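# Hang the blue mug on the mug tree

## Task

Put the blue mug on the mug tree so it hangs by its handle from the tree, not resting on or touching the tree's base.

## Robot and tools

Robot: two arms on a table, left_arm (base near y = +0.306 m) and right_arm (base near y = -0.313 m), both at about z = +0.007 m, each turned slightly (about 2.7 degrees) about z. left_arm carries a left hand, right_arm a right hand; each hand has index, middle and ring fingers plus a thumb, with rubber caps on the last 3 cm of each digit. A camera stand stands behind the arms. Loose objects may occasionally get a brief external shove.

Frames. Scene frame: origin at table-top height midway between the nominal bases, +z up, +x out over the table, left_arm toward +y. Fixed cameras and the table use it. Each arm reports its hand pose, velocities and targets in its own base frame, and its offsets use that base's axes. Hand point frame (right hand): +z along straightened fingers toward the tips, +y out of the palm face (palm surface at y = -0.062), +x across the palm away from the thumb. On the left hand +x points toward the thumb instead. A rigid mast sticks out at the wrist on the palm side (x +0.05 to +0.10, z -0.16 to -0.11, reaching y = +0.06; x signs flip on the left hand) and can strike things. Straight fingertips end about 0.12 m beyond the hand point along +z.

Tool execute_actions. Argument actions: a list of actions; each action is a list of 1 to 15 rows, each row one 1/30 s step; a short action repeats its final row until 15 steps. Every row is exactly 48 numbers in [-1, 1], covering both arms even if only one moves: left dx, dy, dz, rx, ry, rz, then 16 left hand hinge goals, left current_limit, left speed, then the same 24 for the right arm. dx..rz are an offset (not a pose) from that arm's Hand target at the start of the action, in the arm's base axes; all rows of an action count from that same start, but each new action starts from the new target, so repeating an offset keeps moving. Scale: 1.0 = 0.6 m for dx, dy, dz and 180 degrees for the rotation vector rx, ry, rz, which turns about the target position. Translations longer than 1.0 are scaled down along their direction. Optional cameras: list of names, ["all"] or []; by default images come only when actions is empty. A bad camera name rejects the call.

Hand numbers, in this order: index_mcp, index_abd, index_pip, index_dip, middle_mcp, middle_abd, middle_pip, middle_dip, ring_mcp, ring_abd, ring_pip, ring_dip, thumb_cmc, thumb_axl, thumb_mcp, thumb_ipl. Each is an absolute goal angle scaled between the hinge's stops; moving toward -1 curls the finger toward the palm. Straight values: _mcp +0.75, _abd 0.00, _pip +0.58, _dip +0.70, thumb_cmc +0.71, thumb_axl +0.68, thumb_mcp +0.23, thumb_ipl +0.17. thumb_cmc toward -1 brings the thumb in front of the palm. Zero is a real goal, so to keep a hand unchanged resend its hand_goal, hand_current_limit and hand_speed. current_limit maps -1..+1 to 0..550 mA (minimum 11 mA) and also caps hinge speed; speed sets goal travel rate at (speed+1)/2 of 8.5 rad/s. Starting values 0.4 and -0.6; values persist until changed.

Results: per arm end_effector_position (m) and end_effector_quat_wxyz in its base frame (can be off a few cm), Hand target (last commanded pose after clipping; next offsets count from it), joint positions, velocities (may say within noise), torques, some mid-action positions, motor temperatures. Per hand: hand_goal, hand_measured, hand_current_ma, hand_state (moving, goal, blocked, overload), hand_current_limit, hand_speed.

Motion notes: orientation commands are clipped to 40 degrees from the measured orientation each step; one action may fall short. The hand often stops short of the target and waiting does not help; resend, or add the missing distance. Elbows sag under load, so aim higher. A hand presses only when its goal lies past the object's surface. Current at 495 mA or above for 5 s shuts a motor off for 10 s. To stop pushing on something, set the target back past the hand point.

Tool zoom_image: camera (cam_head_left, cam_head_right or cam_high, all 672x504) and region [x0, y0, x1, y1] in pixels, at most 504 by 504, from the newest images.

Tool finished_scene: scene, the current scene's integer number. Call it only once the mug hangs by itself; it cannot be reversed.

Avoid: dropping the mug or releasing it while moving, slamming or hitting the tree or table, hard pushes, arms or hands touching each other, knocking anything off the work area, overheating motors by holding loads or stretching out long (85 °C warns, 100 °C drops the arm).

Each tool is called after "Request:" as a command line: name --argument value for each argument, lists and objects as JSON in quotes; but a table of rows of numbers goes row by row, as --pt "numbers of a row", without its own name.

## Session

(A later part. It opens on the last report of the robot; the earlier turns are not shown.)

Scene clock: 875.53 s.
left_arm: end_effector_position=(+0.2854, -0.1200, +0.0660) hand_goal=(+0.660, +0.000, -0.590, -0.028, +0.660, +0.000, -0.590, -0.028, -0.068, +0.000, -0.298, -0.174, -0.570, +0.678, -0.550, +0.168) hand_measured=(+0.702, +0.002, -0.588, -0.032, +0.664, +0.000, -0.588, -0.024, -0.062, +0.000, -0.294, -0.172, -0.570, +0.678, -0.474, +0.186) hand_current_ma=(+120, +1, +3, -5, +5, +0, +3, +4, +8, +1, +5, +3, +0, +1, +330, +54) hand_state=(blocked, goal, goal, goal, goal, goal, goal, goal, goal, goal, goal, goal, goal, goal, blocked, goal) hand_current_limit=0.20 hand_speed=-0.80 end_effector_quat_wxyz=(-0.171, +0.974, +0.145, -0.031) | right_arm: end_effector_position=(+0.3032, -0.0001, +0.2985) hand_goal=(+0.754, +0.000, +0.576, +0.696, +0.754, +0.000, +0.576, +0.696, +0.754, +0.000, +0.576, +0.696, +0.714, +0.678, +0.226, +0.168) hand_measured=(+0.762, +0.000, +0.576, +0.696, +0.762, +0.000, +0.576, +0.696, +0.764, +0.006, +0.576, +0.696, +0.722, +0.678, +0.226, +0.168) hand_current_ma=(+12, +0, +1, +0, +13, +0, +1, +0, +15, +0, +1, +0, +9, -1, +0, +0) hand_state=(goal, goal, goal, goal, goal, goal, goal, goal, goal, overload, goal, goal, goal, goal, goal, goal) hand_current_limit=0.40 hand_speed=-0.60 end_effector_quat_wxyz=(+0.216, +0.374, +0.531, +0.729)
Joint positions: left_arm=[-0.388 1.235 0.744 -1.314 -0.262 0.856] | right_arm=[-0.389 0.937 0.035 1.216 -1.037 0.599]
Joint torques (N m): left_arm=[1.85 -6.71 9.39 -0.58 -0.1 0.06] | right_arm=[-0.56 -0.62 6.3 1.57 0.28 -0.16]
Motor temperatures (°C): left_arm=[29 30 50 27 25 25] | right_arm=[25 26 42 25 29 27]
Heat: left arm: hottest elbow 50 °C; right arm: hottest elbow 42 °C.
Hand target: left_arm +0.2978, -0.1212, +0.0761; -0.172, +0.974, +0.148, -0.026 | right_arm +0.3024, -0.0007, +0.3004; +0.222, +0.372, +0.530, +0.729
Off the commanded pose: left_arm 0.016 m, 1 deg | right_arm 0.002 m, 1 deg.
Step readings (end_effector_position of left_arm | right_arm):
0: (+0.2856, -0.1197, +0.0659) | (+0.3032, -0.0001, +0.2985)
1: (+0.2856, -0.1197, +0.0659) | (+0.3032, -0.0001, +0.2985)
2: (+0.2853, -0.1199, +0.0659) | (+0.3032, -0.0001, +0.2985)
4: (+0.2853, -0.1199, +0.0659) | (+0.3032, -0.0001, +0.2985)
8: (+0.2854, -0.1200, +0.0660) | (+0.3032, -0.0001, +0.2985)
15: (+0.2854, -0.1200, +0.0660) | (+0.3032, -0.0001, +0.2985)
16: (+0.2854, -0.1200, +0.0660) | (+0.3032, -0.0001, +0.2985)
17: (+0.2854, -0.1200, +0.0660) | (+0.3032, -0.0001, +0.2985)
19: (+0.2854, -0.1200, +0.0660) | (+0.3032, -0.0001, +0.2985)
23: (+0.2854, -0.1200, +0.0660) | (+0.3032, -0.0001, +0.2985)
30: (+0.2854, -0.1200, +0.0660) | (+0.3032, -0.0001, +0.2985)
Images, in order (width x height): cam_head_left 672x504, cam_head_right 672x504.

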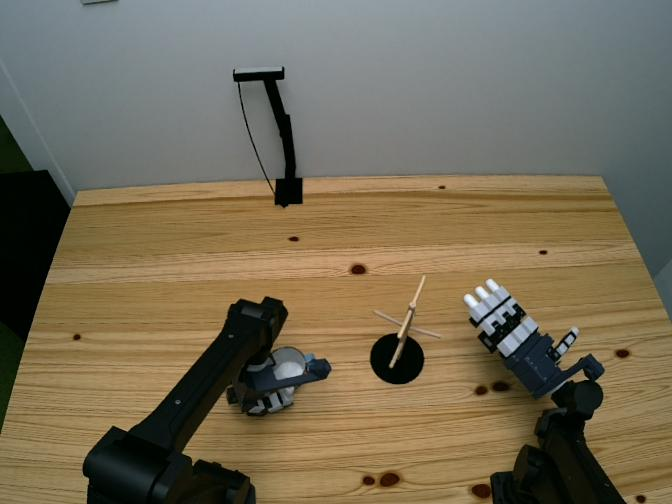

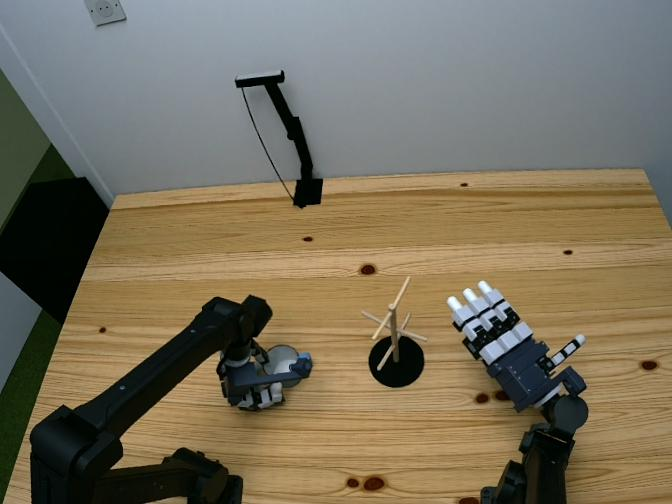

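Request:
execute_actions --actions '[[[0.0,0,0.0,0,0,0,0.62,0,-0.591,-0.029,0.60,0,-0.591,-0.029,-0.0685,0,-0.299,-0.174,-0.571,0.677,-0.58,0.168,0.2,-0.85,0,0,0,0,0,0,0.754,0,0.576,0.696,0.754,0,0.576,0.696,0.754,0,0.576,0.696,0.714,0.678,0.226,0.168,0.4,-0.6]],[[0.0,0,0.0,0,0,0,0.60,0,-0.591,-0.029,0.54,0,-0.591,-0.029,-0.0685,0,-0.299,-0.174,-0.571,0.677,-0.62,0.168,0.2,-0.85,0,0,0,0,0,0,0.754,0,0.576,0.696,0.754,0,0.576,0.696,0.754,0,0.576,0.696,0.714,0.678,0.226,0.168,0.4,-0.6]]]' --cameras '["cam_head_right","cam_head_left"]'

Request:
zoom_image --camera "cam_head_right" --region '[220, 310, 320, 410]'

Request:
zoom_image --camera "cam_head_left" --region '[230, 320, 330, 420]'

Scene clock: 884.47 s.
left_arm: end_effector_position=(+0.2855, -0.1197, +0.0660) hand_goal=(+0.600, +0.000, -0.590, -0.028, +0.540, +0.000, -0.590, -0.028, -0.068, +0.000, -0.298, -0.174, -0.570, +0.678, -0.620, +0.168) hand_measured=(+0.686, +0.002, -0.576, -0.032, +0.558, +0.000, -0.582, -0.024, -0.062, +0.000, -0.294, -0.172, -0.570, +0.678, -0.474, +0.194) hand_current_ma=(+308, +1, +24, -5, +38, +0, +12, +4, +8, +1, +5, +3, +0, +1, +330, +83) hand_state=(blocked, goal, goal, goal, goal, goal, goal, goal, goal, goal, goal, goal, goal, goal, blocked, blocked) hand_current_limit=0.20 hand_speed=-0.85 end_effector_quat_wxyz=(-0.172, +0.974, +0.145, -0.030) | right_arm: end_effector_position=(+0.3032, -0.0001, +0.2985) hand_goal=(+0.754, +0.000, +0.576, +0.696, +0.754, +0.000, +0.576, +0.696, +0.754, +0.000, +0.576, +0.696, +0.714, +0.678, +0.226, +0.168) hand_measured=(+0.762, +0.000, +0.576, +0.696, +0.762, +0.000, +0.576, +0.696, +0.764, +0.006, +0.576, +0.696, +0.722, +0.678, +0.226, +0.168) hand_current_ma=(+12, +0, +1, +0, +13, +0, +1, +0, +15, +0, +1, +0, +9, -1, +0, +0) hand_state=(goal, goal, goal, goal, goal, goal, goal, goal, goal, overload, goal, goal, goal, goal, goal, goal) hand_current_limit=0.40 hand_speed=-0.60 end_effector_quat_wxyz=(+0.216, +0.374, +0.531, +0.729)
Joint positions: left_arm=[-0.388 1.235 0.744 -1.314 -0.264 0.856] | right_arm=[-0.389 0.937 0.035 1.216 -1.037 0.599]
Joint torques (N m): left_arm=[1.79 -6.71 9.4 -0.55 -0.07 0.06] | right_arm=[-0.91 -0.38 6.31 1.54 0.29 -0.14]
Heat: left arm: hottest elbow 51 °C; right arm: hottest elbow 42 °C.
Hand target: left_arm +0.2978, -0.1212, +0.0761; -0.172, +0.974, +0.148, -0.026 | right_arm +0.3024, -0.0007, +0.3004; +0.222, +0.372, +0.530, +0.729
Off the commanded pose: left_arm 0.016 m, 1 deg | right_arm 0.002 m, 1 deg.
Step readings (end_effector_position of left_arm | right_arm):
0: (+0.2854, -0.1200, +0.0660) | (+0.3032, -0.0001, +0.2985)
1: (+0.2854, -0.1200, +0.0660) | (+0.3032, -0.0001, +0.2985)
2: (+0.2854, -0.1200, +0.0660) | (+0.3032, -0.0001, +0.2985)
4: (+0.2854, -0.1200, +0.0660) | (+0.3032, -0.0001, +0.2985)
8: (+0.2854, -0.1200, +0.0660) | (+0.3032, -0.0001, +0.2985)
15: (+0.2854, -0.1200, +0.0660) | (+0.3032, -0.0001, +0.2985)
16: (+0.2854, -0.1200, +0.0660) | (+0.3032, -0.0001, +0.2985)
17: (+0.2855, -0.1197, +0.0660) | (+0.3032, -0.0001, +0.2985)
19: (+0.2855, -0.1197, +0.0660) | (+0.3032, -0.0001, +0.2985)
23: (+0.2855, -0.1197, +0.0660) | (+0.3032, -0.0001, +0.2985)
30: (+0.2855, -0.1197, +0.0660) | (+0.3032, -0.0001, +0.2985)
Images, in order (width x height): cam_head_left 672x504, cam_head_right 672x504.

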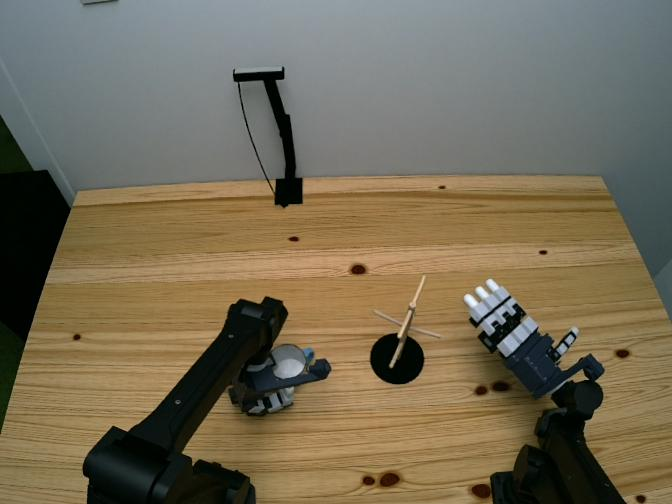

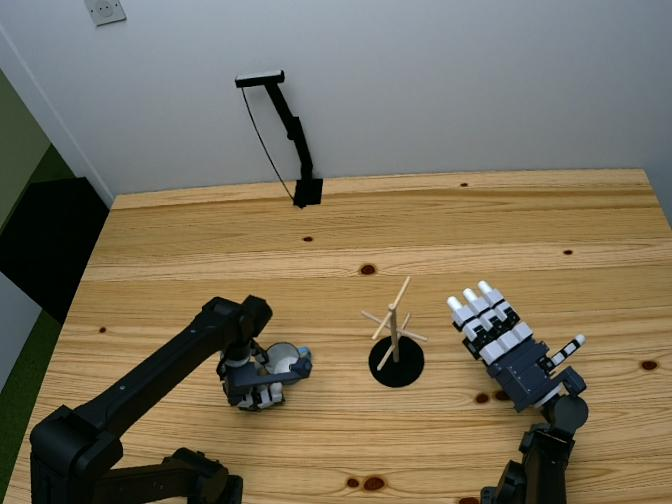

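Scaled by 5.040 from the camera's 672x504 image, which has a finer 960x720 frame.

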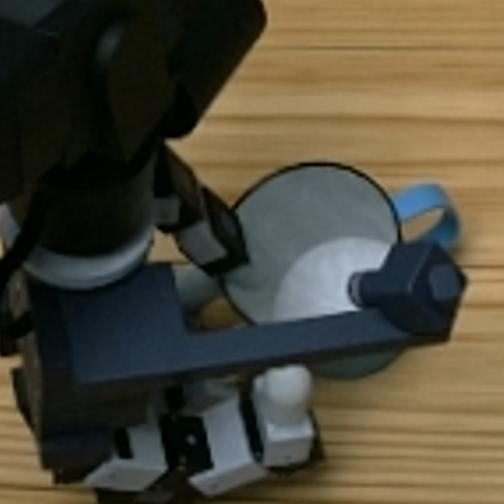

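Scaled by 5.040 from the camera's 672x504 image, which has a finer 960x720 frame.

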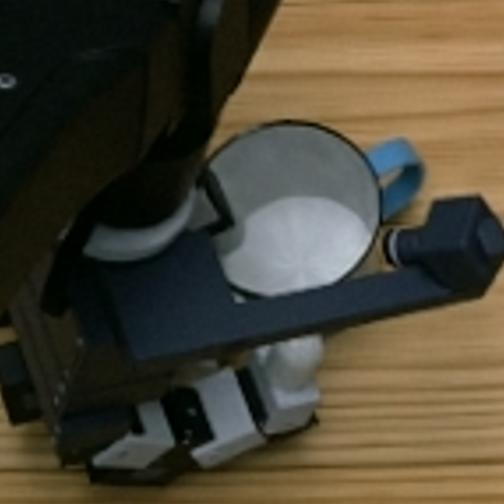

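Request:
execute_actions --actions '[[[0.0,0,0.0,0,0,0,0.78,0,-0.591,-0.029,0.78,0,-0.591,-0.029,-0.0685,0,-0.299,-0.174,-0.571,0.677,-0.38,0.168,0.2,-0.8,0,0,0,0,0,0,0.754,0,0.576,0.696,0.754,0,0.576,0.696,0.754,0,0.576,0.696,0.714,0.678,0.226,0.168,0.4,-0.6]],[[0.015,0.005,0.0,0,0,0,0.80,0,-0.591,-0.029,0.80,0,-0.591,-0.029,-0.0685,0,-0.299,-0.174,-0.657,0.677,-0.36,0.168,0.2,-0.8,0,0,0,0,0,0,0.754,0,0.576,0.696,0.754,0,0.576,0.696,0.754,0,0.576,0.696,0.714,0.678,0.226,0.168,0.4,-0.6]]]' --cameras '["cam_head_right","cam_head_left"]'

Request:
zoom_image --camera "cam_head_right" --region '[220, 310, 320, 410]'

Request:
zoom_image --camera "cam_head_left" --region '[230, 320, 330, 420]'

Scene clock: 911.77 s.
left_arm: end_effector_position=(+0.2910, -0.1163, +0.0641) hand_goal=(+0.800, +0.000, -0.590, -0.028, +0.800, +0.000, -0.590, -0.028, -0.068, +0.000, -0.298, -0.174, -0.656, +0.678, -0.360, +0.168) hand_measured=(+0.794, +0.002, -0.584, -0.030, +0.794, +0.000, -0.584, -0.026, -0.062, +0.000, -0.294, -0.172, -0.652, +0.678, -0.364, +0.170) hand_current_ma=(-9, +1, +9, -3, -10, +0, +9, +3, +8, +1, +5, +3, +4, +1, -7, +3) hand_state=(goal, goal, goal, goal, goal, goal, goal, goal, goal, goal, goal, goal, goal, goal, goal, goal) hand_current_limit=0.20 hand_speed=-0.80 end_effector_quat_wxyz=(-0.174, +0.973, +0.149, -0.036) | right_arm: end_effector_position=(+0.3032, -0.0001, +0.2985) hand_goal=(+0.754, +0.000, +0.576, +0.696, +0.754, +0.000, +0.576, +0.696, +0.754, +0.000, +0.576, +0.696, +0.714, +0.678, +0.226, +0.168) hand_measured=(+0.762, +0.000, +0.576, +0.696, +0.762, +0.000, +0.576, +0.696, +0.764, +0.006, +0.576, +0.696, +0.722, +0.678, +0.226, +0.168) hand_current_ma=(+12, +0, +1, +0, +13, +0, +1, +0, +15, +0, +1, +0, +9, -1, +0, +0) hand_state=(goal, goal, goal, goal, goal, goal, goal, goal, goal, overload, goal, goal, goal, goal, goal, goal) hand_current_limit=0.40 hand_speed=-0.60 end_effector_quat_wxyz=(+0.216, +0.374, +0.531, +0.729)
Joint positions: left_arm=[-0.371 1.256 0.756 -1.314 -0.265 0.863] | right_arm=[-0.389 0.937 0.035 1.216 -1.037 0.599]
Joint torques (N m): left_arm=[2.14 -7.24 9.61 -0.28 -0.17 0.08] | right_arm=[-0.79 -0.32 6.32 1.59 0.28 -0.16]
Heat: left arm: hottest elbow 53 °C; right arm: hottest elbow 42 °C.
Hand target: left_arm +0.3068, -0.1182, +0.0760; -0.172, +0.974, +0.148, -0.026 | right_arm +0.3024, -0.0007, +0.3004; +0.222, +0.372, +0.530, +0.729
Off the commanded pose: left_arm 0.020 m, 1 deg | right_arm 0.002 m, 1 deg.
Step readings (end_effector_position of left_arm | right_arm):
0: (+0.2855, -0.1197, +0.0660) | (+0.3032, -0.0001, +0.2985)
1: (+0.2855, -0.1197, +0.0660) | (+0.3032, -0.0001, +0.2985)
2: (+0.2855, -0.1197, +0.0660) | (+0.3032, -0.0001, +0.2985)
4: (+0.2855, -0.1197, +0.0660) | (+0.3032, -0.0001, +0.2985)
8: (+0.2856, -0.1198, +0.0661) | (+0.3032, -0.0001, +0.2985)
15: (+0.2859, -0.1197, +0.0662) | (+0.3032, -0.0001, +0.2985)
16: (+0.2861, -0.1195, +0.0661) | (+0.3032, -0.0001, +0.2985)
17: (+0.2866, -0.1193, +0.0657) | (+0.3032, -0.0001, +0.2985)
19: (+0.2893, -0.1175, +0.0651) | (+0.3032, -0.0001, +0.2985)
23: (+0.2912, -0.1162, +0.0641) | (+0.3032, -0.0001, +0.2985)
30: (+0.2910, -0.1163, +0.0641) | (+0.3032, -0.0001, +0.2985)
Images, in order (width x height): cam_head_left 672x504, cam_head_right 672x504.

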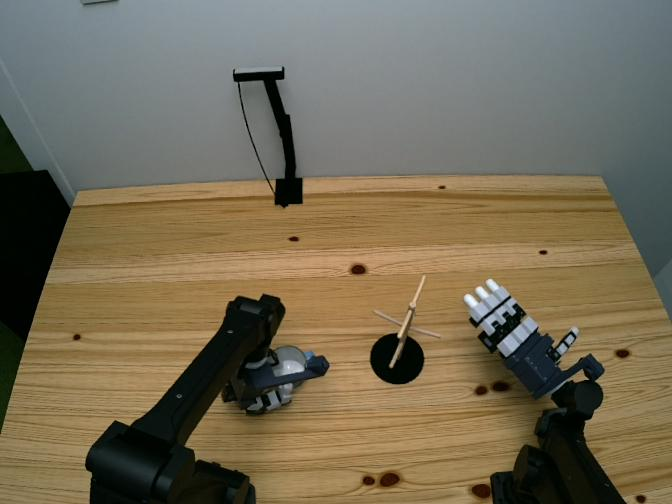

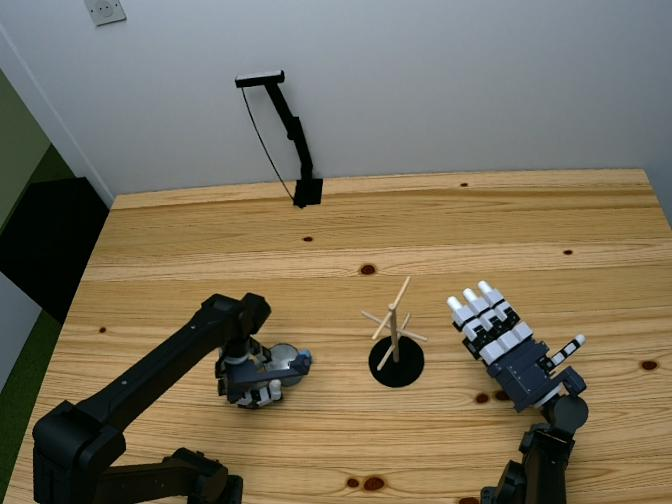

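Scaled by 5.040 from the camera's 672x504 image, which has a finer 960x720 frame.

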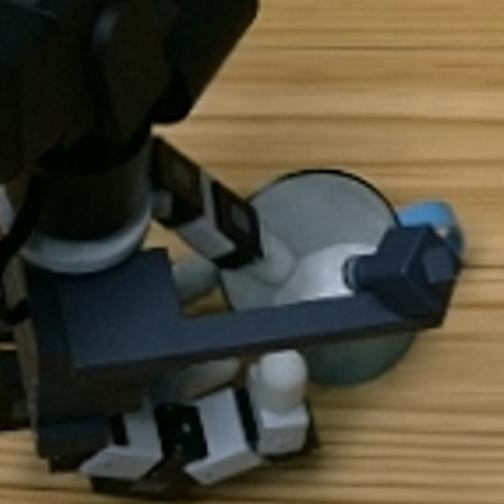

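Scaled by 5.040 from the camera's 672x504 image, which has a finer 960x720 frame.

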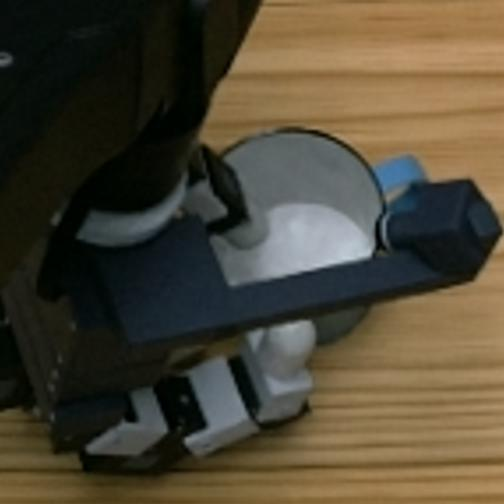

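Request:
execute_actions --actions '[[[0.0,0,0.0,0,0,0,0.72,0,-0.591,-0.029,0.72,0,-0.591,-0.029,-0.0685,0,-0.299,-0.174,-0.657,0.677,-0.44,0.168,0.2,-0.8,0,0,0,0,0,0,0.754,0,0.576,0.696,0.754,0,0.576,0.696,0.754,0,0.576,0.696,0.714,0.678,0.226,0.168,0.4,-0.6]],[[0.0,0.0,0.0,0,0,0,0.66,0,-0.591,-0.029,0.66,0,-0.591,-0.029,-0.0685,0,-0.299,-0.174,-0.657,0.677,-0.50,0.168,0.2,-0.85,0,0,0,0,0,0,0.754,0,0.576,0.696,0.754,0,0.576,0.696,0.754,0,0.576,0.696,0.714,0.678,0.226,0.168,0.4,-0.6]],[[0.0,0.0,0.0,0,0,0,0.60,0,-0.591,-0.029,0.60,0,-0.591,-0.029,-0.0685,0,-0.299,-0.174,-0.657,0.677,-0.56,0.168,0.2,-0.85,0,0,0,0,0,0,0.754,0,0.576,0.696,0.754,0,0.576,0.696,0.754,0,0.576,0.696,0.714,0.678,0.226,0.168,0.4,-0.6]]]' --cameras '["cam_head_right","cam_head_left"]'

Request:
zoom_image --camera "cam_head_right" --region '[220, 310, 320, 410]'

Request:
zoom_image --camera "cam_head_left" --region '[230, 320, 330, 420]'

Scene clock: 920.10 s.
left_arm: end_effector_position=(+0.2908, -0.1165, +0.0643) hand_goal=(+0.600, +0.000, -0.590, -0.028, +0.600, +0.000, -0.590, -0.028, -0.068, +0.000, -0.298, -0.174, -0.656, +0.678, -0.560, +0.168) hand_measured=(+0.666, +0.002, -0.576, -0.030, +0.638, +0.000, -0.576, -0.026, -0.062, +0.000, -0.294, -0.172, -0.654, +0.680, -0.468, +0.186) hand_current_ma=(+218, +1, +27, -1, +107, +0, +27, +3, +8, +1, +5, +3, +3, +2, +330, +57) hand_state=(blocked, goal, goal, goal, blocked, goal, goal, goal, goal, goal, goal, goal, goal, goal, blocked, goal) hand_current_limit=0.20 hand_speed=-0.85 end_effector_quat_wxyz=(-0.175, +0.973, +0.145, -0.036) | right_arm: end_effector_position=(+0.3032, -0.0001, +0.2985) hand_goal=(+0.754, +0.000, +0.576, +0.696, +0.754, +0.000, +0.576, +0.696, +0.754, +0.000, +0.576, +0.696, +0.714, +0.678, +0.226, +0.168) hand_measured=(+0.762, +0.000, +0.576, +0.696, +0.762, +0.000, +0.576, +0.696, +0.764, +0.006, +0.576, +0.696, +0.722, +0.678, +0.226, +0.168) hand_current_ma=(+12, +0, +1, +0, +13, +0, +1, +0, +15, +0, +1, +0, +9, -1, +0, +0) hand_state=(goal, goal, goal, goal, goal, goal, goal, goal, goal, overload, goal, goal, goal, goal, goal, goal) hand_current_limit=0.40 hand_speed=-0.60 end_effector_quat_wxyz=(+0.216, +0.374, +0.531, +0.729)
Joint positions: left_arm=[-0.371 1.256 0.757 -1.314 -0.267 0.871] | right_arm=[-0.389 0.937 0.035 1.216 -1.037 0.599]
Joint torques (N m): left_arm=[2.02 -7.24 9.57 -0.28 -0.11 0.08] | right_arm=[-0.79 -0.32 6.34 1.54 0.28 -0.14]
Heat: left arm: hottest elbow 52 °C; right arm: hottest elbow 42 °C.
Hand target: left_arm +0.3068, -0.1182, +0.0760; -0.172, +0.974, +0.148, -0.026 | right_arm +0.3024, -0.0007, +0.3004; +0.222, +0.372, +0.530, +0.729
Off the commanded pose: left_arm 0.020 m, 1 deg | right_arm 0.002 m, 1 deg.
Step readings (end_effector_position of left_arm | right_arm):
0: (+0.2910, -0.1163, +0.0641) | (+0.3032, -0.0001, +0.2985)
1: (+0.2910, -0.1163, +0.0641) | (+0.3032, -0.0001, +0.2985)
2: (+0.2910, -0.1163, +0.0641) | (+0.3032, -0.0001, +0.2985)
4: (+0.2910, -0.1163, +0.0641) | (+0.3032, -0.0001, +0.2985)
8: (+0.2908, -0.1165, +0.0641) | (+0.3032, -0.0001, +0.2985)
15: (+0.2908, -0.1165, +0.0641) | (+0.3032, -0.0001, +0.2985)
16: (+0.2908, -0.1165, +0.0641) | (+0.3032, -0.0001, +0.2985)
17: (+0.2907, -0.1167, +0.0642) | (+0.3032, -0.0001, +0.2985)
19: (+0.2906, -0.1169, +0.0643) | (+0.3032, -0.0001, +0.2985)
23: (+0.2910, -0.1167, +0.0644) | (+0.3032, -0.0001, +0.2985)
30: (+0.2910, -0.1167, +0.0644) | (+0.3032, -0.0001, +0.2985)
31: (+0.2910, -0.1167, +0.0644) | (+0.3032, -0.0001, +0.2985)
32: (+0.2910, -0.1167, +0.0644) | (+0.3032, -0.0001, +0.2985)
34: (+0.2908, -0.1165, +0.0643) | (+0.3032, -0.0001, +0.2985)
38: (+0.2908, -0.1165, +0.0643) | (+0.3032, -0.0001, +0.2985)
45: (+0.2908, -0.1165, +0.0643) | (+0.3032, -0.0001, +0.2985)
Images, in order (width x height): cam_head_left 672x504, cam_head_right 672x504.

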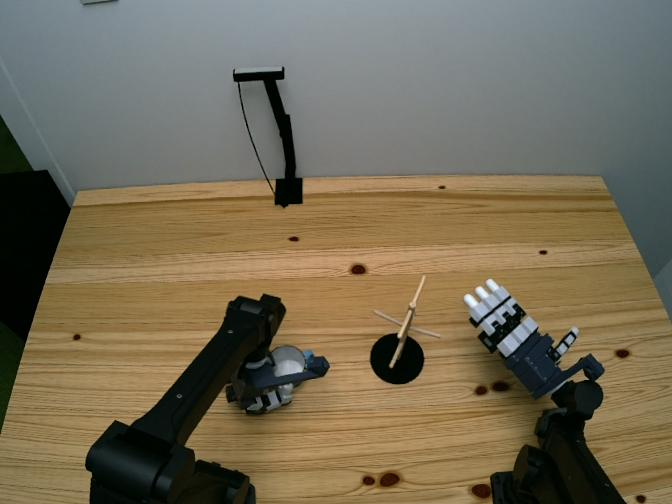

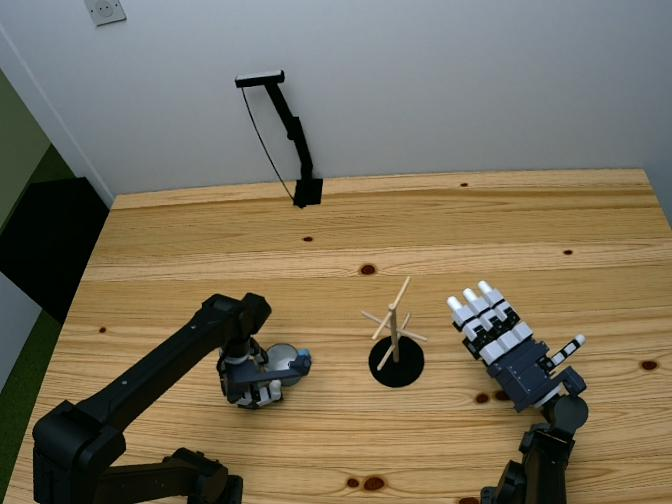

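Scaled by 5.040 from the camera's 672x504 image, which has a finer 960x720 frame.

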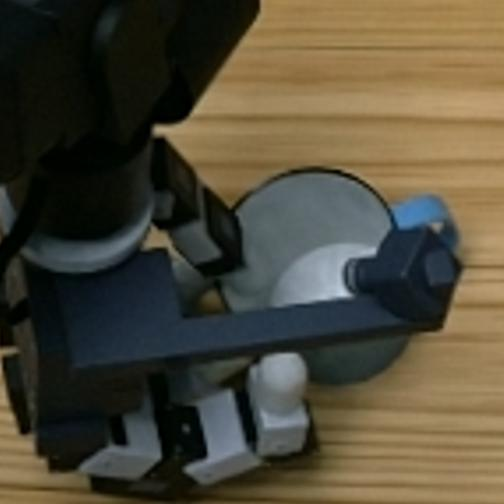

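Scaled by 5.040 from the camera's 672x504 image, which has a finer 960x720 frame.

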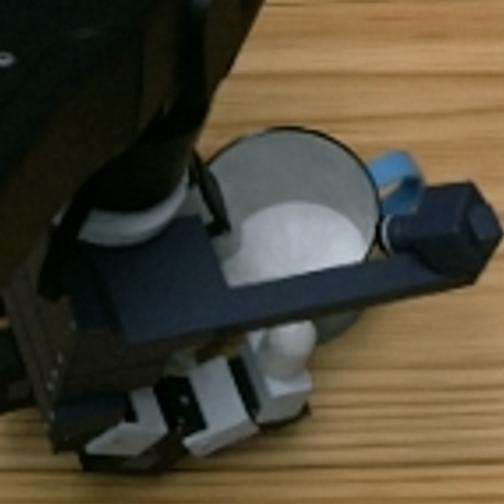

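Request:
execute_actions --actions '[[[0.0,0,0.0,0,0,0,0.58,0,-0.591,-0.029,0.54,0,-0.591,-0.029,-0.0685,0,-0.299,-0.174,-0.657,0.677,-0.60,0.168,0.5,-0.85,0,0,0,0,0,0,0.754,0,0.576,0.696,0.754,0,0.576,0.696,0.754,0,0.576,0.696,0.714,0.678,0.226,0.168,0.4,-0.6]],[[0.0,0.0,0.015,0,0,0,0.56,0,-0.591,-0.029,0.52,0,-0.591,-0.029,-0.0685,0,-0.299,-0.174,-0.657,0.677,-0.62,0.168,0.5,-0.85,0,0,0,0,0,0,0.754,0,0.576,0.696,0.754,0,0.576,0.696,0.754,0,0.576,0.696,0.714,0.678,0.226,0.168,0.4,-0.6]],[[0.0,0.0,0.015,0,0,0,0.56,0,-0.591,-0.029,0.52,0,-0.591,-0.029,-0.0685,0,-0.299,-0.174,-0.657,0.677,-0.62,0.168,0.5,-0.85,0,0,0,0,0,0,0.754,0,0.576,0.696,0.754,0,0.576,0.696,0.754,0,0.576,0.696,0.714,0.678,0.226,0.168,0.4,-0.6]]]' --cameras '["all"]'

Request:
zoom_image --camera "cam_head_right" --region '[220, 310, 320, 410]'

Request:
zoom_image --camera "cam_head_left" --region '[230, 320, 330, 420]'

Scene clock: 928.73 s.
left_arm: end_effector_position=(+0.2903, -0.1156, +0.0712) hand_goal=(+0.560, +0.000, -0.590, -0.028, +0.520, +0.000, -0.590, -0.028, -0.068, +0.000, -0.298, -0.174, -0.656, +0.678, -0.620, +0.168) hand_measured=(+0.652, +0.002, -0.564, -0.024, +0.564, +0.000, -0.572, -0.024, -0.062, +0.000, -0.294, -0.172, -0.652, +0.684, -0.470, +0.196) hand_current_ma=(+334, +1, +58, +4, +127, +0, +37, +4, +8, +1, +5, +3, +5, +13, +413, +92) hand_state=(blocked, goal, blocked, goal, blocked, goal, goal, goal, goal, goal, goal, goal, goal, goal, blocked, blocked) hand_current_limit=0.50 hand_speed=-0.85 end_effector_quat_wxyz=(-0.180, +0.972, +0.147, -0.043) | right_arm: end_effector_position=(+0.3032, -0.0001, +0.2985) hand_goal=(+0.754, +0.000, +0.576, +0.696, +0.754, +0.000, +0.576, +0.696, +0.754, +0.000, +0.576, +0.696, +0.714, +0.678, +0.226, +0.168) hand_measured=(+0.762, +0.000, +0.576, +0.696, +0.762, +0.000, +0.576, +0.696, +0.764, +0.006, +0.576, +0.696, +0.722, +0.678, +0.226, +0.168) hand_current_ma=(+12, +0, +1, +0, +13, +0, +1, +0, +15, +0, +1, +0, +9, -1, +0, +0) hand_state=(goal, goal, goal, goal, goal, goal, goal, goal, goal, overload, goal, goal, goal, goal, goal, goal) hand_current_limit=0.40 hand_speed=-0.60 end_effector_quat_wxyz=(+0.216, +0.374, +0.531, +0.729)
Joint positions: left_arm=[-0.371 1.257 0.778 -1.354 -0.268 0.865] | right_arm=[-0.389 0.937 0.035 1.216 -1.037 0.599]
Joint torques (N m): left_arm=[2.02 -9.58 10.29 -0.88 -0.07 0.08] | right_arm=[-0.97 -0.5 6.28 1.54 0.29 -0.15]
Heat: left arm: hottest elbow 51 °C; right arm: hottest elbow 42 °C.
Hand target: left_arm +0.3068, -0.1182, +0.0941; -0.172, +0.974, +0.148, -0.026 | right_arm +0.3024, -0.0007, +0.3004; +0.222, +0.372, +0.530, +0.729
Off the commanded pose: left_arm 0.028 m, 2 deg | right_arm 0.002 m, 1 deg.
Step readings (end_effector_position of left_arm | right_arm):
0: (+0.2908, -0.1165, +0.0643) | (+0.3032, -0.0001, +0.2985)
1: (+0.2908, -0.1165, +0.0643) | (+0.3032, -0.0001, +0.2985)
2: (+0.2910, -0.1162, +0.0643) | (+0.3032, -0.0001, +0.2985)
4: (+0.2911, -0.1161, +0.0642) | (+0.3032, -0.0001, +0.2985)
8: (+0.2913, -0.1160, +0.0641) | (+0.3032, -0.0001, +0.2985)
15: (+0.2913, -0.1160, +0.0641) | (+0.3032, -0.0001, +0.2985)
16: (+0.2913, -0.1160, +0.0644) | (+0.3032, -0.0001, +0.2985)
17: (+0.2906, -0.1157, +0.0647) | (+0.3032, -0.0001, +0.2985)
19: (+0.2898, -0.1157, +0.0652) | (+0.3032, -0.0001, +0.2985)
23: (+0.2888, -0.1157, +0.0653) | (+0.3032, -0.0001, +0.2985)
30: (+0.2888, -0.1157, +0.0653) | (+0.3032, -0.0001, +0.2985)
31: (+0.2884, -0.1154, +0.0658) | (+0.3032, -0.0001, +0.2985)
32: (+0.2882, -0.1150, +0.0668) | (+0.3032, -0.0001, +0.2985)
34: (+0.2879, -0.1149, +0.0687) | (+0.3032, -0.0001, +0.2985)
38: (+0.2901, -0.1156, +0.0711) | (+0.3032, -0.0001, +0.2985)
45: (+0.2903, -0.1156, +0.0712) | (+0.3032, -0.0001, +0.2985)

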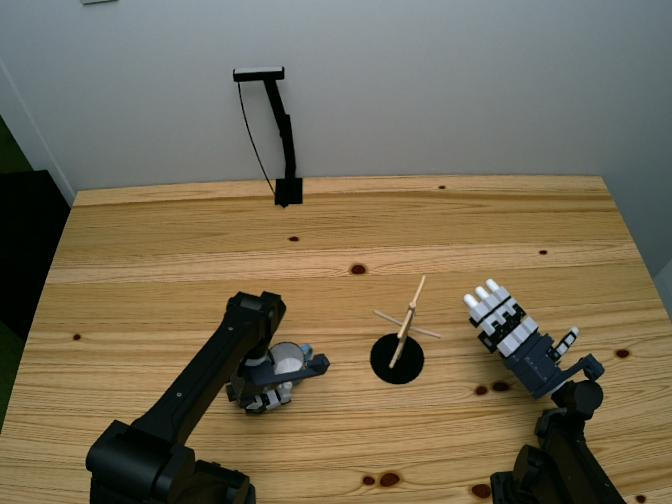

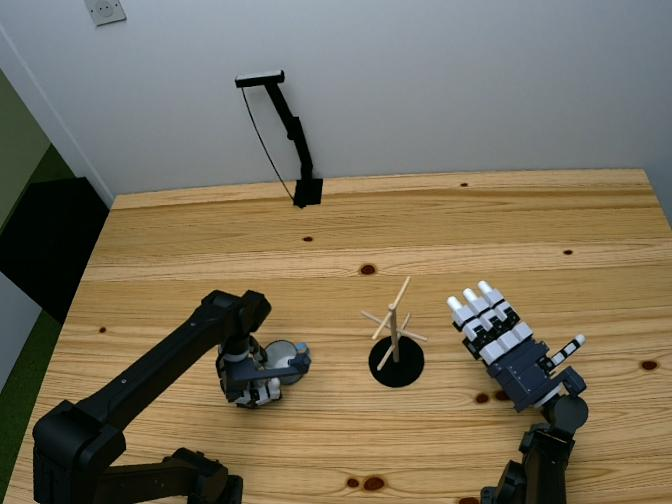

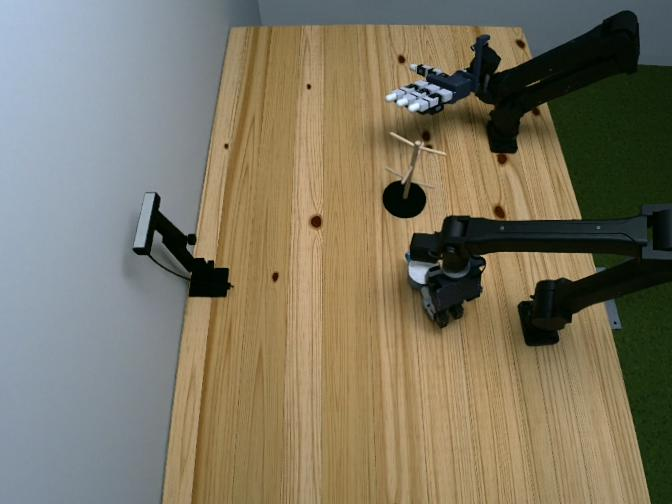

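Scaled by 5.040 from the camera's 672x504 image, which has a finer 960x720 frame.

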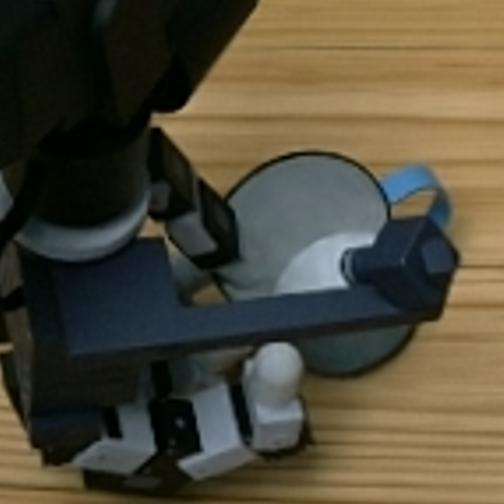

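Scaled by 5.040 from the camera's 672x504 image, which has a finer 960x720 frame.

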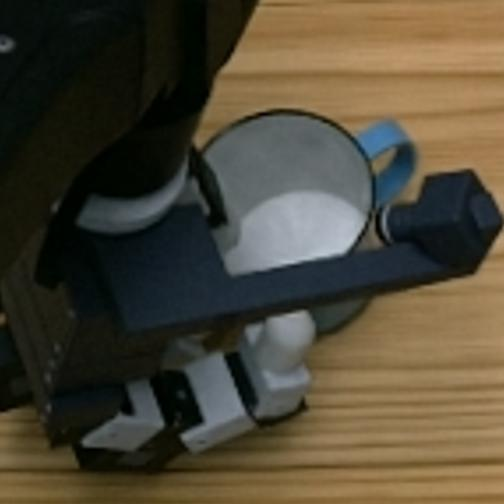

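Request:
execute_actions --actions '[[[0.0,0.0,0.02,0,0,0,0.56,0,-0.591,-0.029,0.50,0,-0.591,-0.029,-0.0685,0,-0.299,-0.174,-0.657,0.677,-0.62,0.168,0.5,-0.85,0,0,0,0,0,0,0.754,0,0.576,0.696,0.754,0,0.576,0.696,0.754,0,0.576,0.696,0.714,0.678,0.226,0.168,0.4,-0.6]],[[0.0,0.0,0.02,0,0,0,0.56,0,-0.591,-0.029,0.50,0,-0.591,-0.029,-0.0685,0,-0.299,-0.174,-0.657,0.677,-0.62,0.168,0.5,-0.85,0,0,0,0,0,0,0.754,0,0.576,0.696,0.754,0,0.576,0.696,0.754,0,0.576,0.696,0.714,0.678,0.226,0.168,0.4,-0.6]],[[0.0,0.0,0.02,0,0,0,0.56,0,-0.591,-0.029,0.50,0,-0.591,-0.029,-0.0685,0,-0.299,-0.174,-0.657,0.677,-0.62,0.168,0.5,-0.85,0,0,0,0,0,0,0.754,0,0.576,0.696,0.754,0,0.576,0.696,0.754,0,0.576,0.696,0.714,0.678,0.226,0.168,0.4,-0.6]]]' --cameras '["all"]'

Request:
zoom_image --camera "cam_head_right" --region '[220, 310, 320, 410]'

Request:
zoom_image --camera "cam_head_left" --region '[230, 320, 330, 420]'

Request:
zoom_image --camera "cam_high" --region '[380, 210, 500, 330]'

Scene clock: 937.60 s.
left_arm: end_effector_position=(+0.2915, -0.1162, +0.1045) hand_goal=(+0.560, +0.000, -0.590, -0.028, +0.500, +0.000, -0.590, -0.028, -0.068, +0.000, -0.298, -0.174, -0.656, +0.678, -0.620, +0.168) hand_measured=(+0.652, +0.002, -0.562, -0.024, +0.540, +0.000, -0.572, -0.024, -0.062, +0.000, -0.294, -0.172, -0.650, +0.686, -0.470, +0.198) hand_current_ma=(+332, +1, +63, +5, +114, +0, +37, +4, +8, +1, +5, +3, +8, +15, +412, +105) hand_state=(blocked, goal, blocked, goal, blocked, goal, goal, goal, goal, goal, goal, goal, goal, goal, blocked, blocked) hand_current_limit=0.50 hand_speed=-0.85 end_effector_quat_wxyz=(-0.182, +0.971, +0.145, -0.046) | right_arm: end_effector_position=(+0.3032, -0.0001, +0.2985) hand_goal=(+0.754, +0.000, +0.576, +0.696, +0.754, +0.000, +0.576, +0.696, +0.754, +0.000, +0.576, +0.696, +0.714, +0.678, +0.226, +0.168) hand_measured=(+0.762, +0.000, +0.576, +0.696, +0.762, +0.000, +0.576, +0.696, +0.764, +0.006, +0.576, +0.696, +0.722, +0.678, +0.226, +0.168) hand_current_ma=(+12, +0, +1, +0, +13, +0, +1, +0, +15, +0, +1, +0, +9, -1, +0, +0) hand_state=(goal, goal, goal, goal, goal, goal, goal, goal, goal, overload, goal, goal, goal, goal, goal, goal) hand_current_limit=0.40 hand_speed=-0.60 end_effector_quat_wxyz=(+0.216, +0.374, +0.531, +0.729)
Joint positions: left_arm=[-0.371 1.223 0.846 -1.463 -0.268 0.866] | right_arm=[-0.389 0.937 0.035 1.216 -1.037 0.599]
Joint torques (N m): left_arm=[2.08 -9.82 10.74 -0.9 -0.07 0.07] | right_arm=[-0.91 -0.44 6.3 1.51 0.29 -0.14]
Heat: left arm: hottest elbow 52 °C; right arm: hottest elbow 42 °C.
Hand target: left_arm +0.3068, -0.1182, +0.1300; -0.172, +0.974, +0.148, -0.026 | right_arm +0.3024, -0.0007, +0.3004; +0.222, +0.372, +0.530, +0.729
Off the commanded pose: left_arm 0.030 m, 3 deg | right_arm 0.002 m, 1 deg.
Step readings (end_effector_position of left_arm | right_arm):
0: (+0.2903, -0.1156, +0.0712) | (+0.3032, -0.0001, +0.2985)
1: (+0.2898, -0.1154, +0.0717) | (+0.3032, -0.0001, +0.2985)
2: (+0.2885, -0.1149, +0.0733) | (+0.3032, -0.0001, +0.2985)
4: (+0.2877, -0.1149, +0.0763) | (+0.3032, -0.0001, +0.2985)
8: (+0.2895, -0.1160, +0.0809) | (+0.3032, -0.0001, +0.2985)
15: (+0.2906, -0.1158, +0.0814) | (+0.3032, -0.0001, +0.2985)
16: (+0.2902, -0.1155, +0.0819) | (+0.3032, -0.0001, +0.2985)
17: (+0.2891, -0.1151, +0.0835) | (+0.3032, -0.0001, +0.2985)
19: (+0.2880, -0.1153, +0.0870) | (+0.3032, -0.0001, +0.2985)
23: (+0.2898, -0.1159, +0.0923) | (+0.3032, -0.0001, +0.2985)
30: (+0.2909, -0.1159, +0.0931) | (+0.3032, -0.0001, +0.2985)
31: (+0.2909, -0.1158, +0.0937) | (+0.3032, -0.0001, +0.2985)
32: (+0.2898, -0.1155, +0.0953) | (+0.3032, -0.0001, +0.2985)
34: (+0.2885, -0.1156, +0.0987) | (+0.3032, -0.0001, +0.2985)
38: (+0.2905, -0.1160, +0.1037) | (+0.3032, -0.0001, +0.2985)
45: (+0.2915, -0.1162, +0.1045) | (+0.3032, -0.0001, +0.2985)

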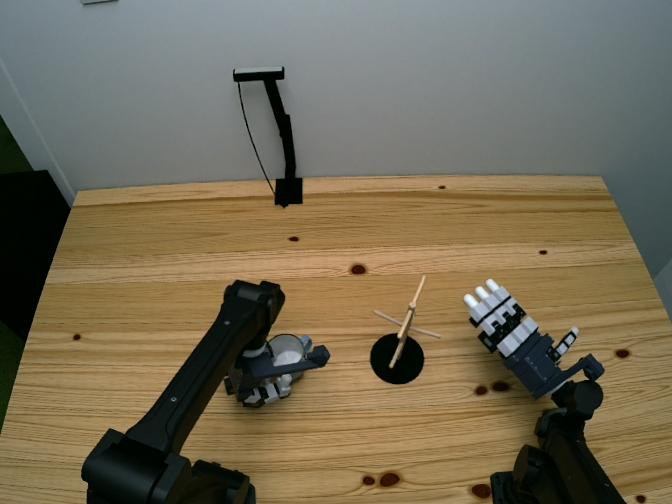

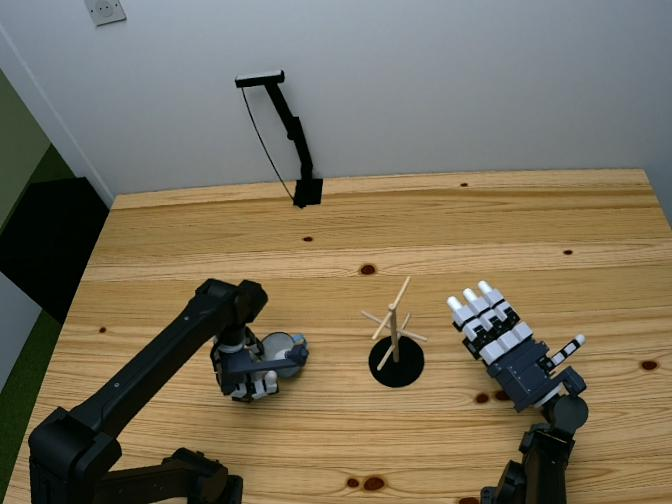

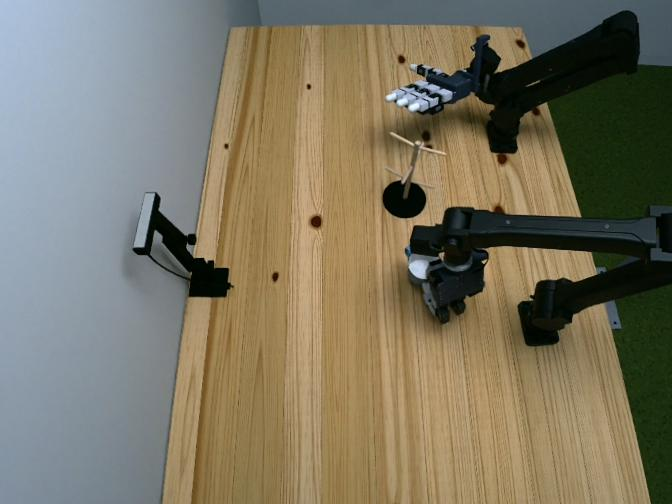

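Scaled by 5.040 from the camera's 672x504 image, which has a finer 960x720 frame.

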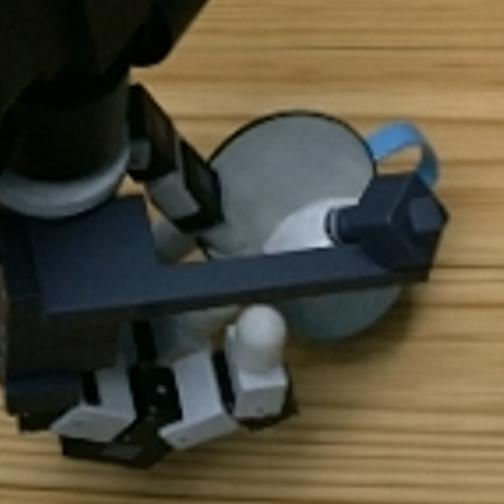

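Scaled by 5.040 from the camera's 672x504 image, which has a finer 960x720 frame.

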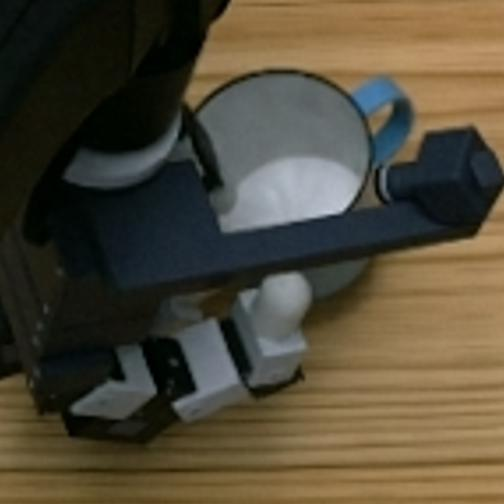

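Scaled by 4.200 from the camera's 672x504 image, which has a finer 960x720 frame.

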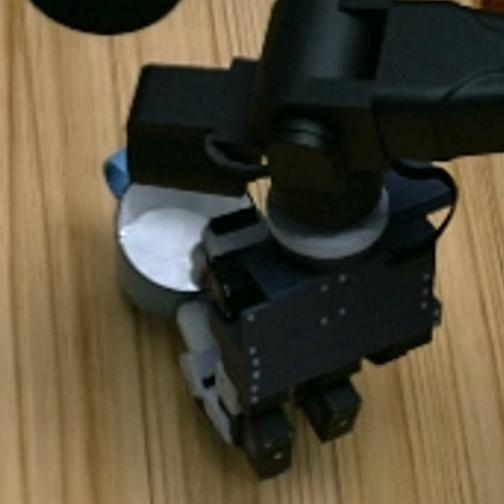

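Request:
execute_actions --actions '[[[-0.0157,-0.018,0.0467,0,0,0,0.56,0,-0.591,-0.029,0.50,0,-0.591,-0.029,-0.0685,0,-0.299,-0.174,-0.657,0.677,-0.62,0.168,0.5,-0.85,0,0,0,0,0,0,0.754,0,0.576,0.696,0.754,0,0.576,0.696,0.754,0,0.576,0.696,0.714,0.678,0.226,0.168,0.4,-0.6]],[[-0.0157,-0.018,0.0467,0,0,-0.055,0.56,0,-0.591,-0.029,0.50,0,-0.591,-0.029,-0.0685,0,-0.299,-0.174,-0.657,0.677,-0.62,0.168,0.5,-0.85,0,0,0,0,0,0,0.754,0,0.576,0.696,0.754,0,0.576,0.696,0.754,0,0.576,0.696,0.714,0.678,0.226,0.168,0.4,-0.6]],[[-0.0157,-0.018,0.0467,0,0,-0.0833,0.56,0,-0.591,-0.029,0.50,0,-0.591,-0.029,-0.0685,0,-0.299,-0.174,-0.657,0.677,-0.62,0.168,0.5,-0.85,0,0,0,0,0,0,0.754,0,0.576,0.696,0.754,0,0.576,0.696,0.754,0,0.576,0.696,0.714,0.678,0.226,0.168,0.4,-0.6]]]' --cameras '["all"]'

Request:
zoom_image --camera "cam_head_right" --region '[200, 270, 340, 410]'

Request:
zoom_image --camera "cam_high" --region '[380, 190, 520, 330]'

Scene clock: 1123.10 s.
left_arm: end_effector_position=(+0.2722, -0.1435, +0.1901) hand_goal=(+0.560, +0.000, -0.590, -0.028, +0.500, +0.000, -0.590, -0.028, -0.068, +0.000, -0.298, -0.174, -0.656, +0.678, -0.620, +0.168) hand_measured=(+0.642, +0.002, -0.558, -0.022, +0.524, +0.000, -0.576, -0.028, -0.062, +0.000, -0.294, -0.172, -0.652, +0.684, -0.470, +0.208) hand_current_ma=(+283, +1, +79, +8, +59, +0, +24, -1, +8, +1, +5, +3, +7, +13, +413, +155) hand_state=(blocked, goal, blocked, goal, blocked, goal, goal, goal, goal, goal, goal, goal, goal, goal, blocked, blocked) hand_current_limit=0.50 hand_speed=-0.85 end_effector_quat_wxyz=(-0.181, +0.982, -0.057, -0.008) | right_arm: end_effector_position=(+0.3032, -0.0001, +0.2985) hand_goal=(+0.754, +0.000, +0.576, +0.696, +0.754, +0.000, +0.576, +0.696, +0.754, +0.000, +0.576, +0.696, +0.714, +0.678, +0.226, +0.168) hand_measured=(+0.762, +0.000, +0.576, +0.696, +0.762, +0.000, +0.576, +0.696, +0.764, +0.006, +0.576, +0.696, +0.722, +0.678, +0.226, +0.168) hand_current_ma=(+12, +0, +1, +0, +13, +0, +1, +0, +15, +0, +1, +0, +9, -1, +0, +0) hand_state=(goal, goal, goal, goal, goal, goal, goal, goal, goal, overload, goal, goal, goal, goal, goal, goal) hand_current_limit=0.40 hand_speed=-0.60 end_effector_quat_wxyz=(+0.216, +0.374, +0.531, +0.729)
Joint positions: left_arm=[-0.446 1.123 1.005 -1.611 -0.33 1.215] | right_arm=[-0.389 0.937 0.035 1.216 -1.037 0.599]
Joint torques (N m): left_arm=[0.26 -8.53 11.44 -0.54 0.08 0.1] | right_arm=[-0.91 -0.44 6.42 1.58 0.28 -0.13]
Motor temperatures (°C): left_arm=[29 31 56 27 24 25] | right_arm=[25 26 42 25 29 27]
Heat: left arm: hottest elbow 56 °C; right arm: hottest elbow 42 °C.
Hand target: left_arm +0.2786, -0.1507, +0.2141; -0.173, +0.983, -0.066, +0.012 | right_arm +0.3024, -0.0007, +0.3004; +0.222, +0.372, +0.530, +0.729
Off the commanded pose: left_arm 0.026 m, 3 deg | right_arm 0.002 m, 1 deg.
Step readings (end_effector_position of left_arm | right_arm):
0: (+0.2915, -0.1162, +0.1045) | (+0.3032, -0.0001, +0.2985)
1: (+0.2904, -0.1168, +0.1061) | (+0.3032, -0.0001, +0.2985)
2: (+0.2864, -0.1177, +0.1096) | (+0.3032, -0.0001, +0.2985)
4: (+0.2818, -0.1179, +0.1184) | (+0.3032, -0.0001, +0.2985)
8: (+0.2836, -0.1217, +0.1331) | (+0.3032, -0.0001, +0.2985)
15: (+0.2861, -0.1220, +0.1358) | (+0.3032, -0.0001, +0.2985)
16: (+0.2857, -0.1216, +0.1369) | (+0.3032, -0.0001, +0.2985)
17: (+0.2841, -0.1199, +0.1396) | (+0.3032, -0.0001, +0.2985)
19: (+0.2814, -0.1227, +0.1470) | (+0.3032, -0.0001, +0.2985)
23: (+0.2796, -0.1311, +0.1598) | (+0.3032, -0.0001, +0.2985)
30: (+0.2802, -0.1325, +0.1624) | (+0.3032, -0.0001, +0.2985)
31: (+0.2797, -0.1317, +0.1633) | (+0.3032, -0.0001, +0.2985)
32: (+0.2779, -0.1309, +0.1656) | (+0.3032, -0.0001, +0.2985)
34: (+0.2765, -0.1329, +0.1733) | (+0.3032, -0.0001, +0.2985)
38: (+0.2745, -0.1415, +0.1873) | (+0.3032, -0.0001, +0.2985)
45: (+0.2730, -0.1434, +0.1901) | (+0.3032, -0.0001, +0.2985)

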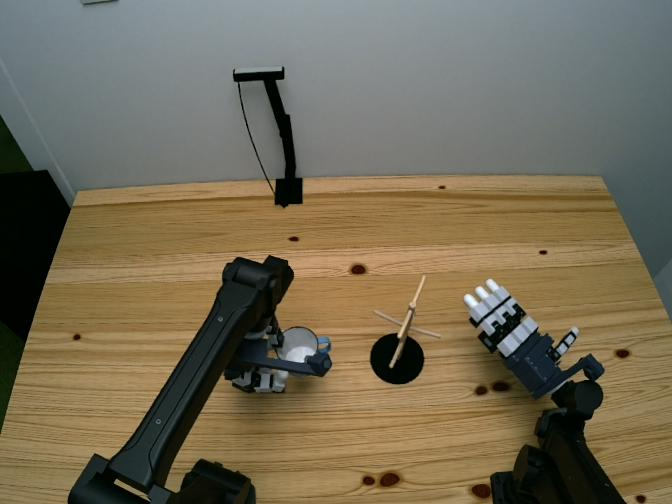

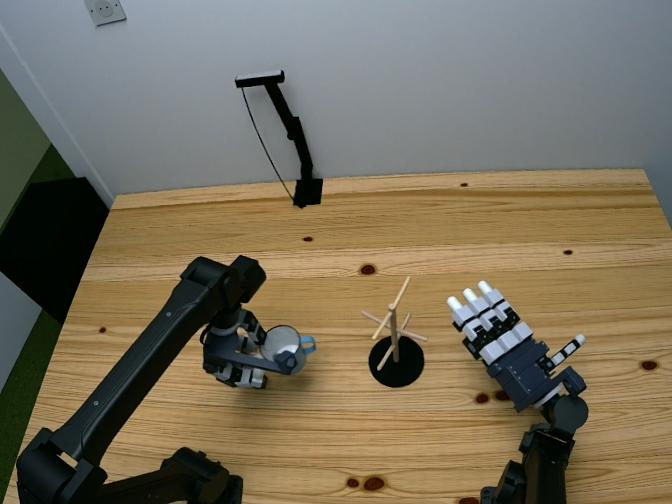

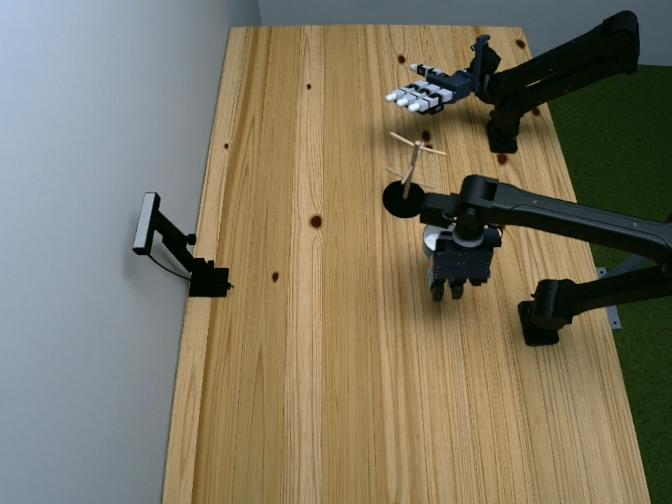

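Scaled by 3.600 from the camera's 672x504 image, which has a finer 960x720 frame.

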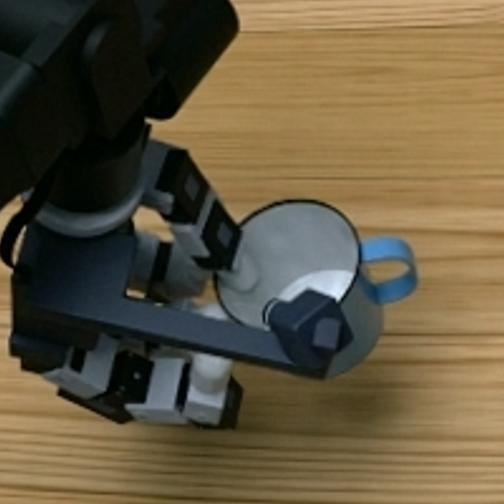

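Scaled by 3.600 from the camera's 672x504 image, which has a finer 960x720 frame.

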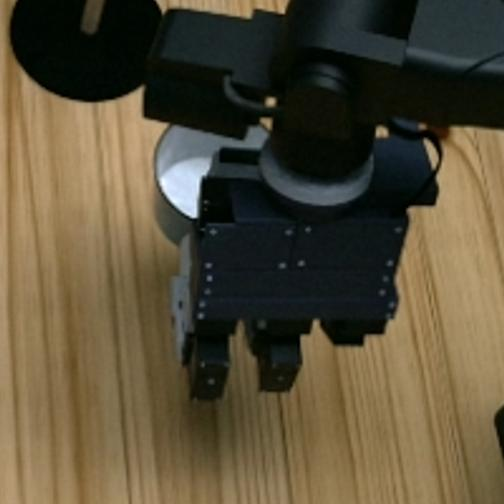

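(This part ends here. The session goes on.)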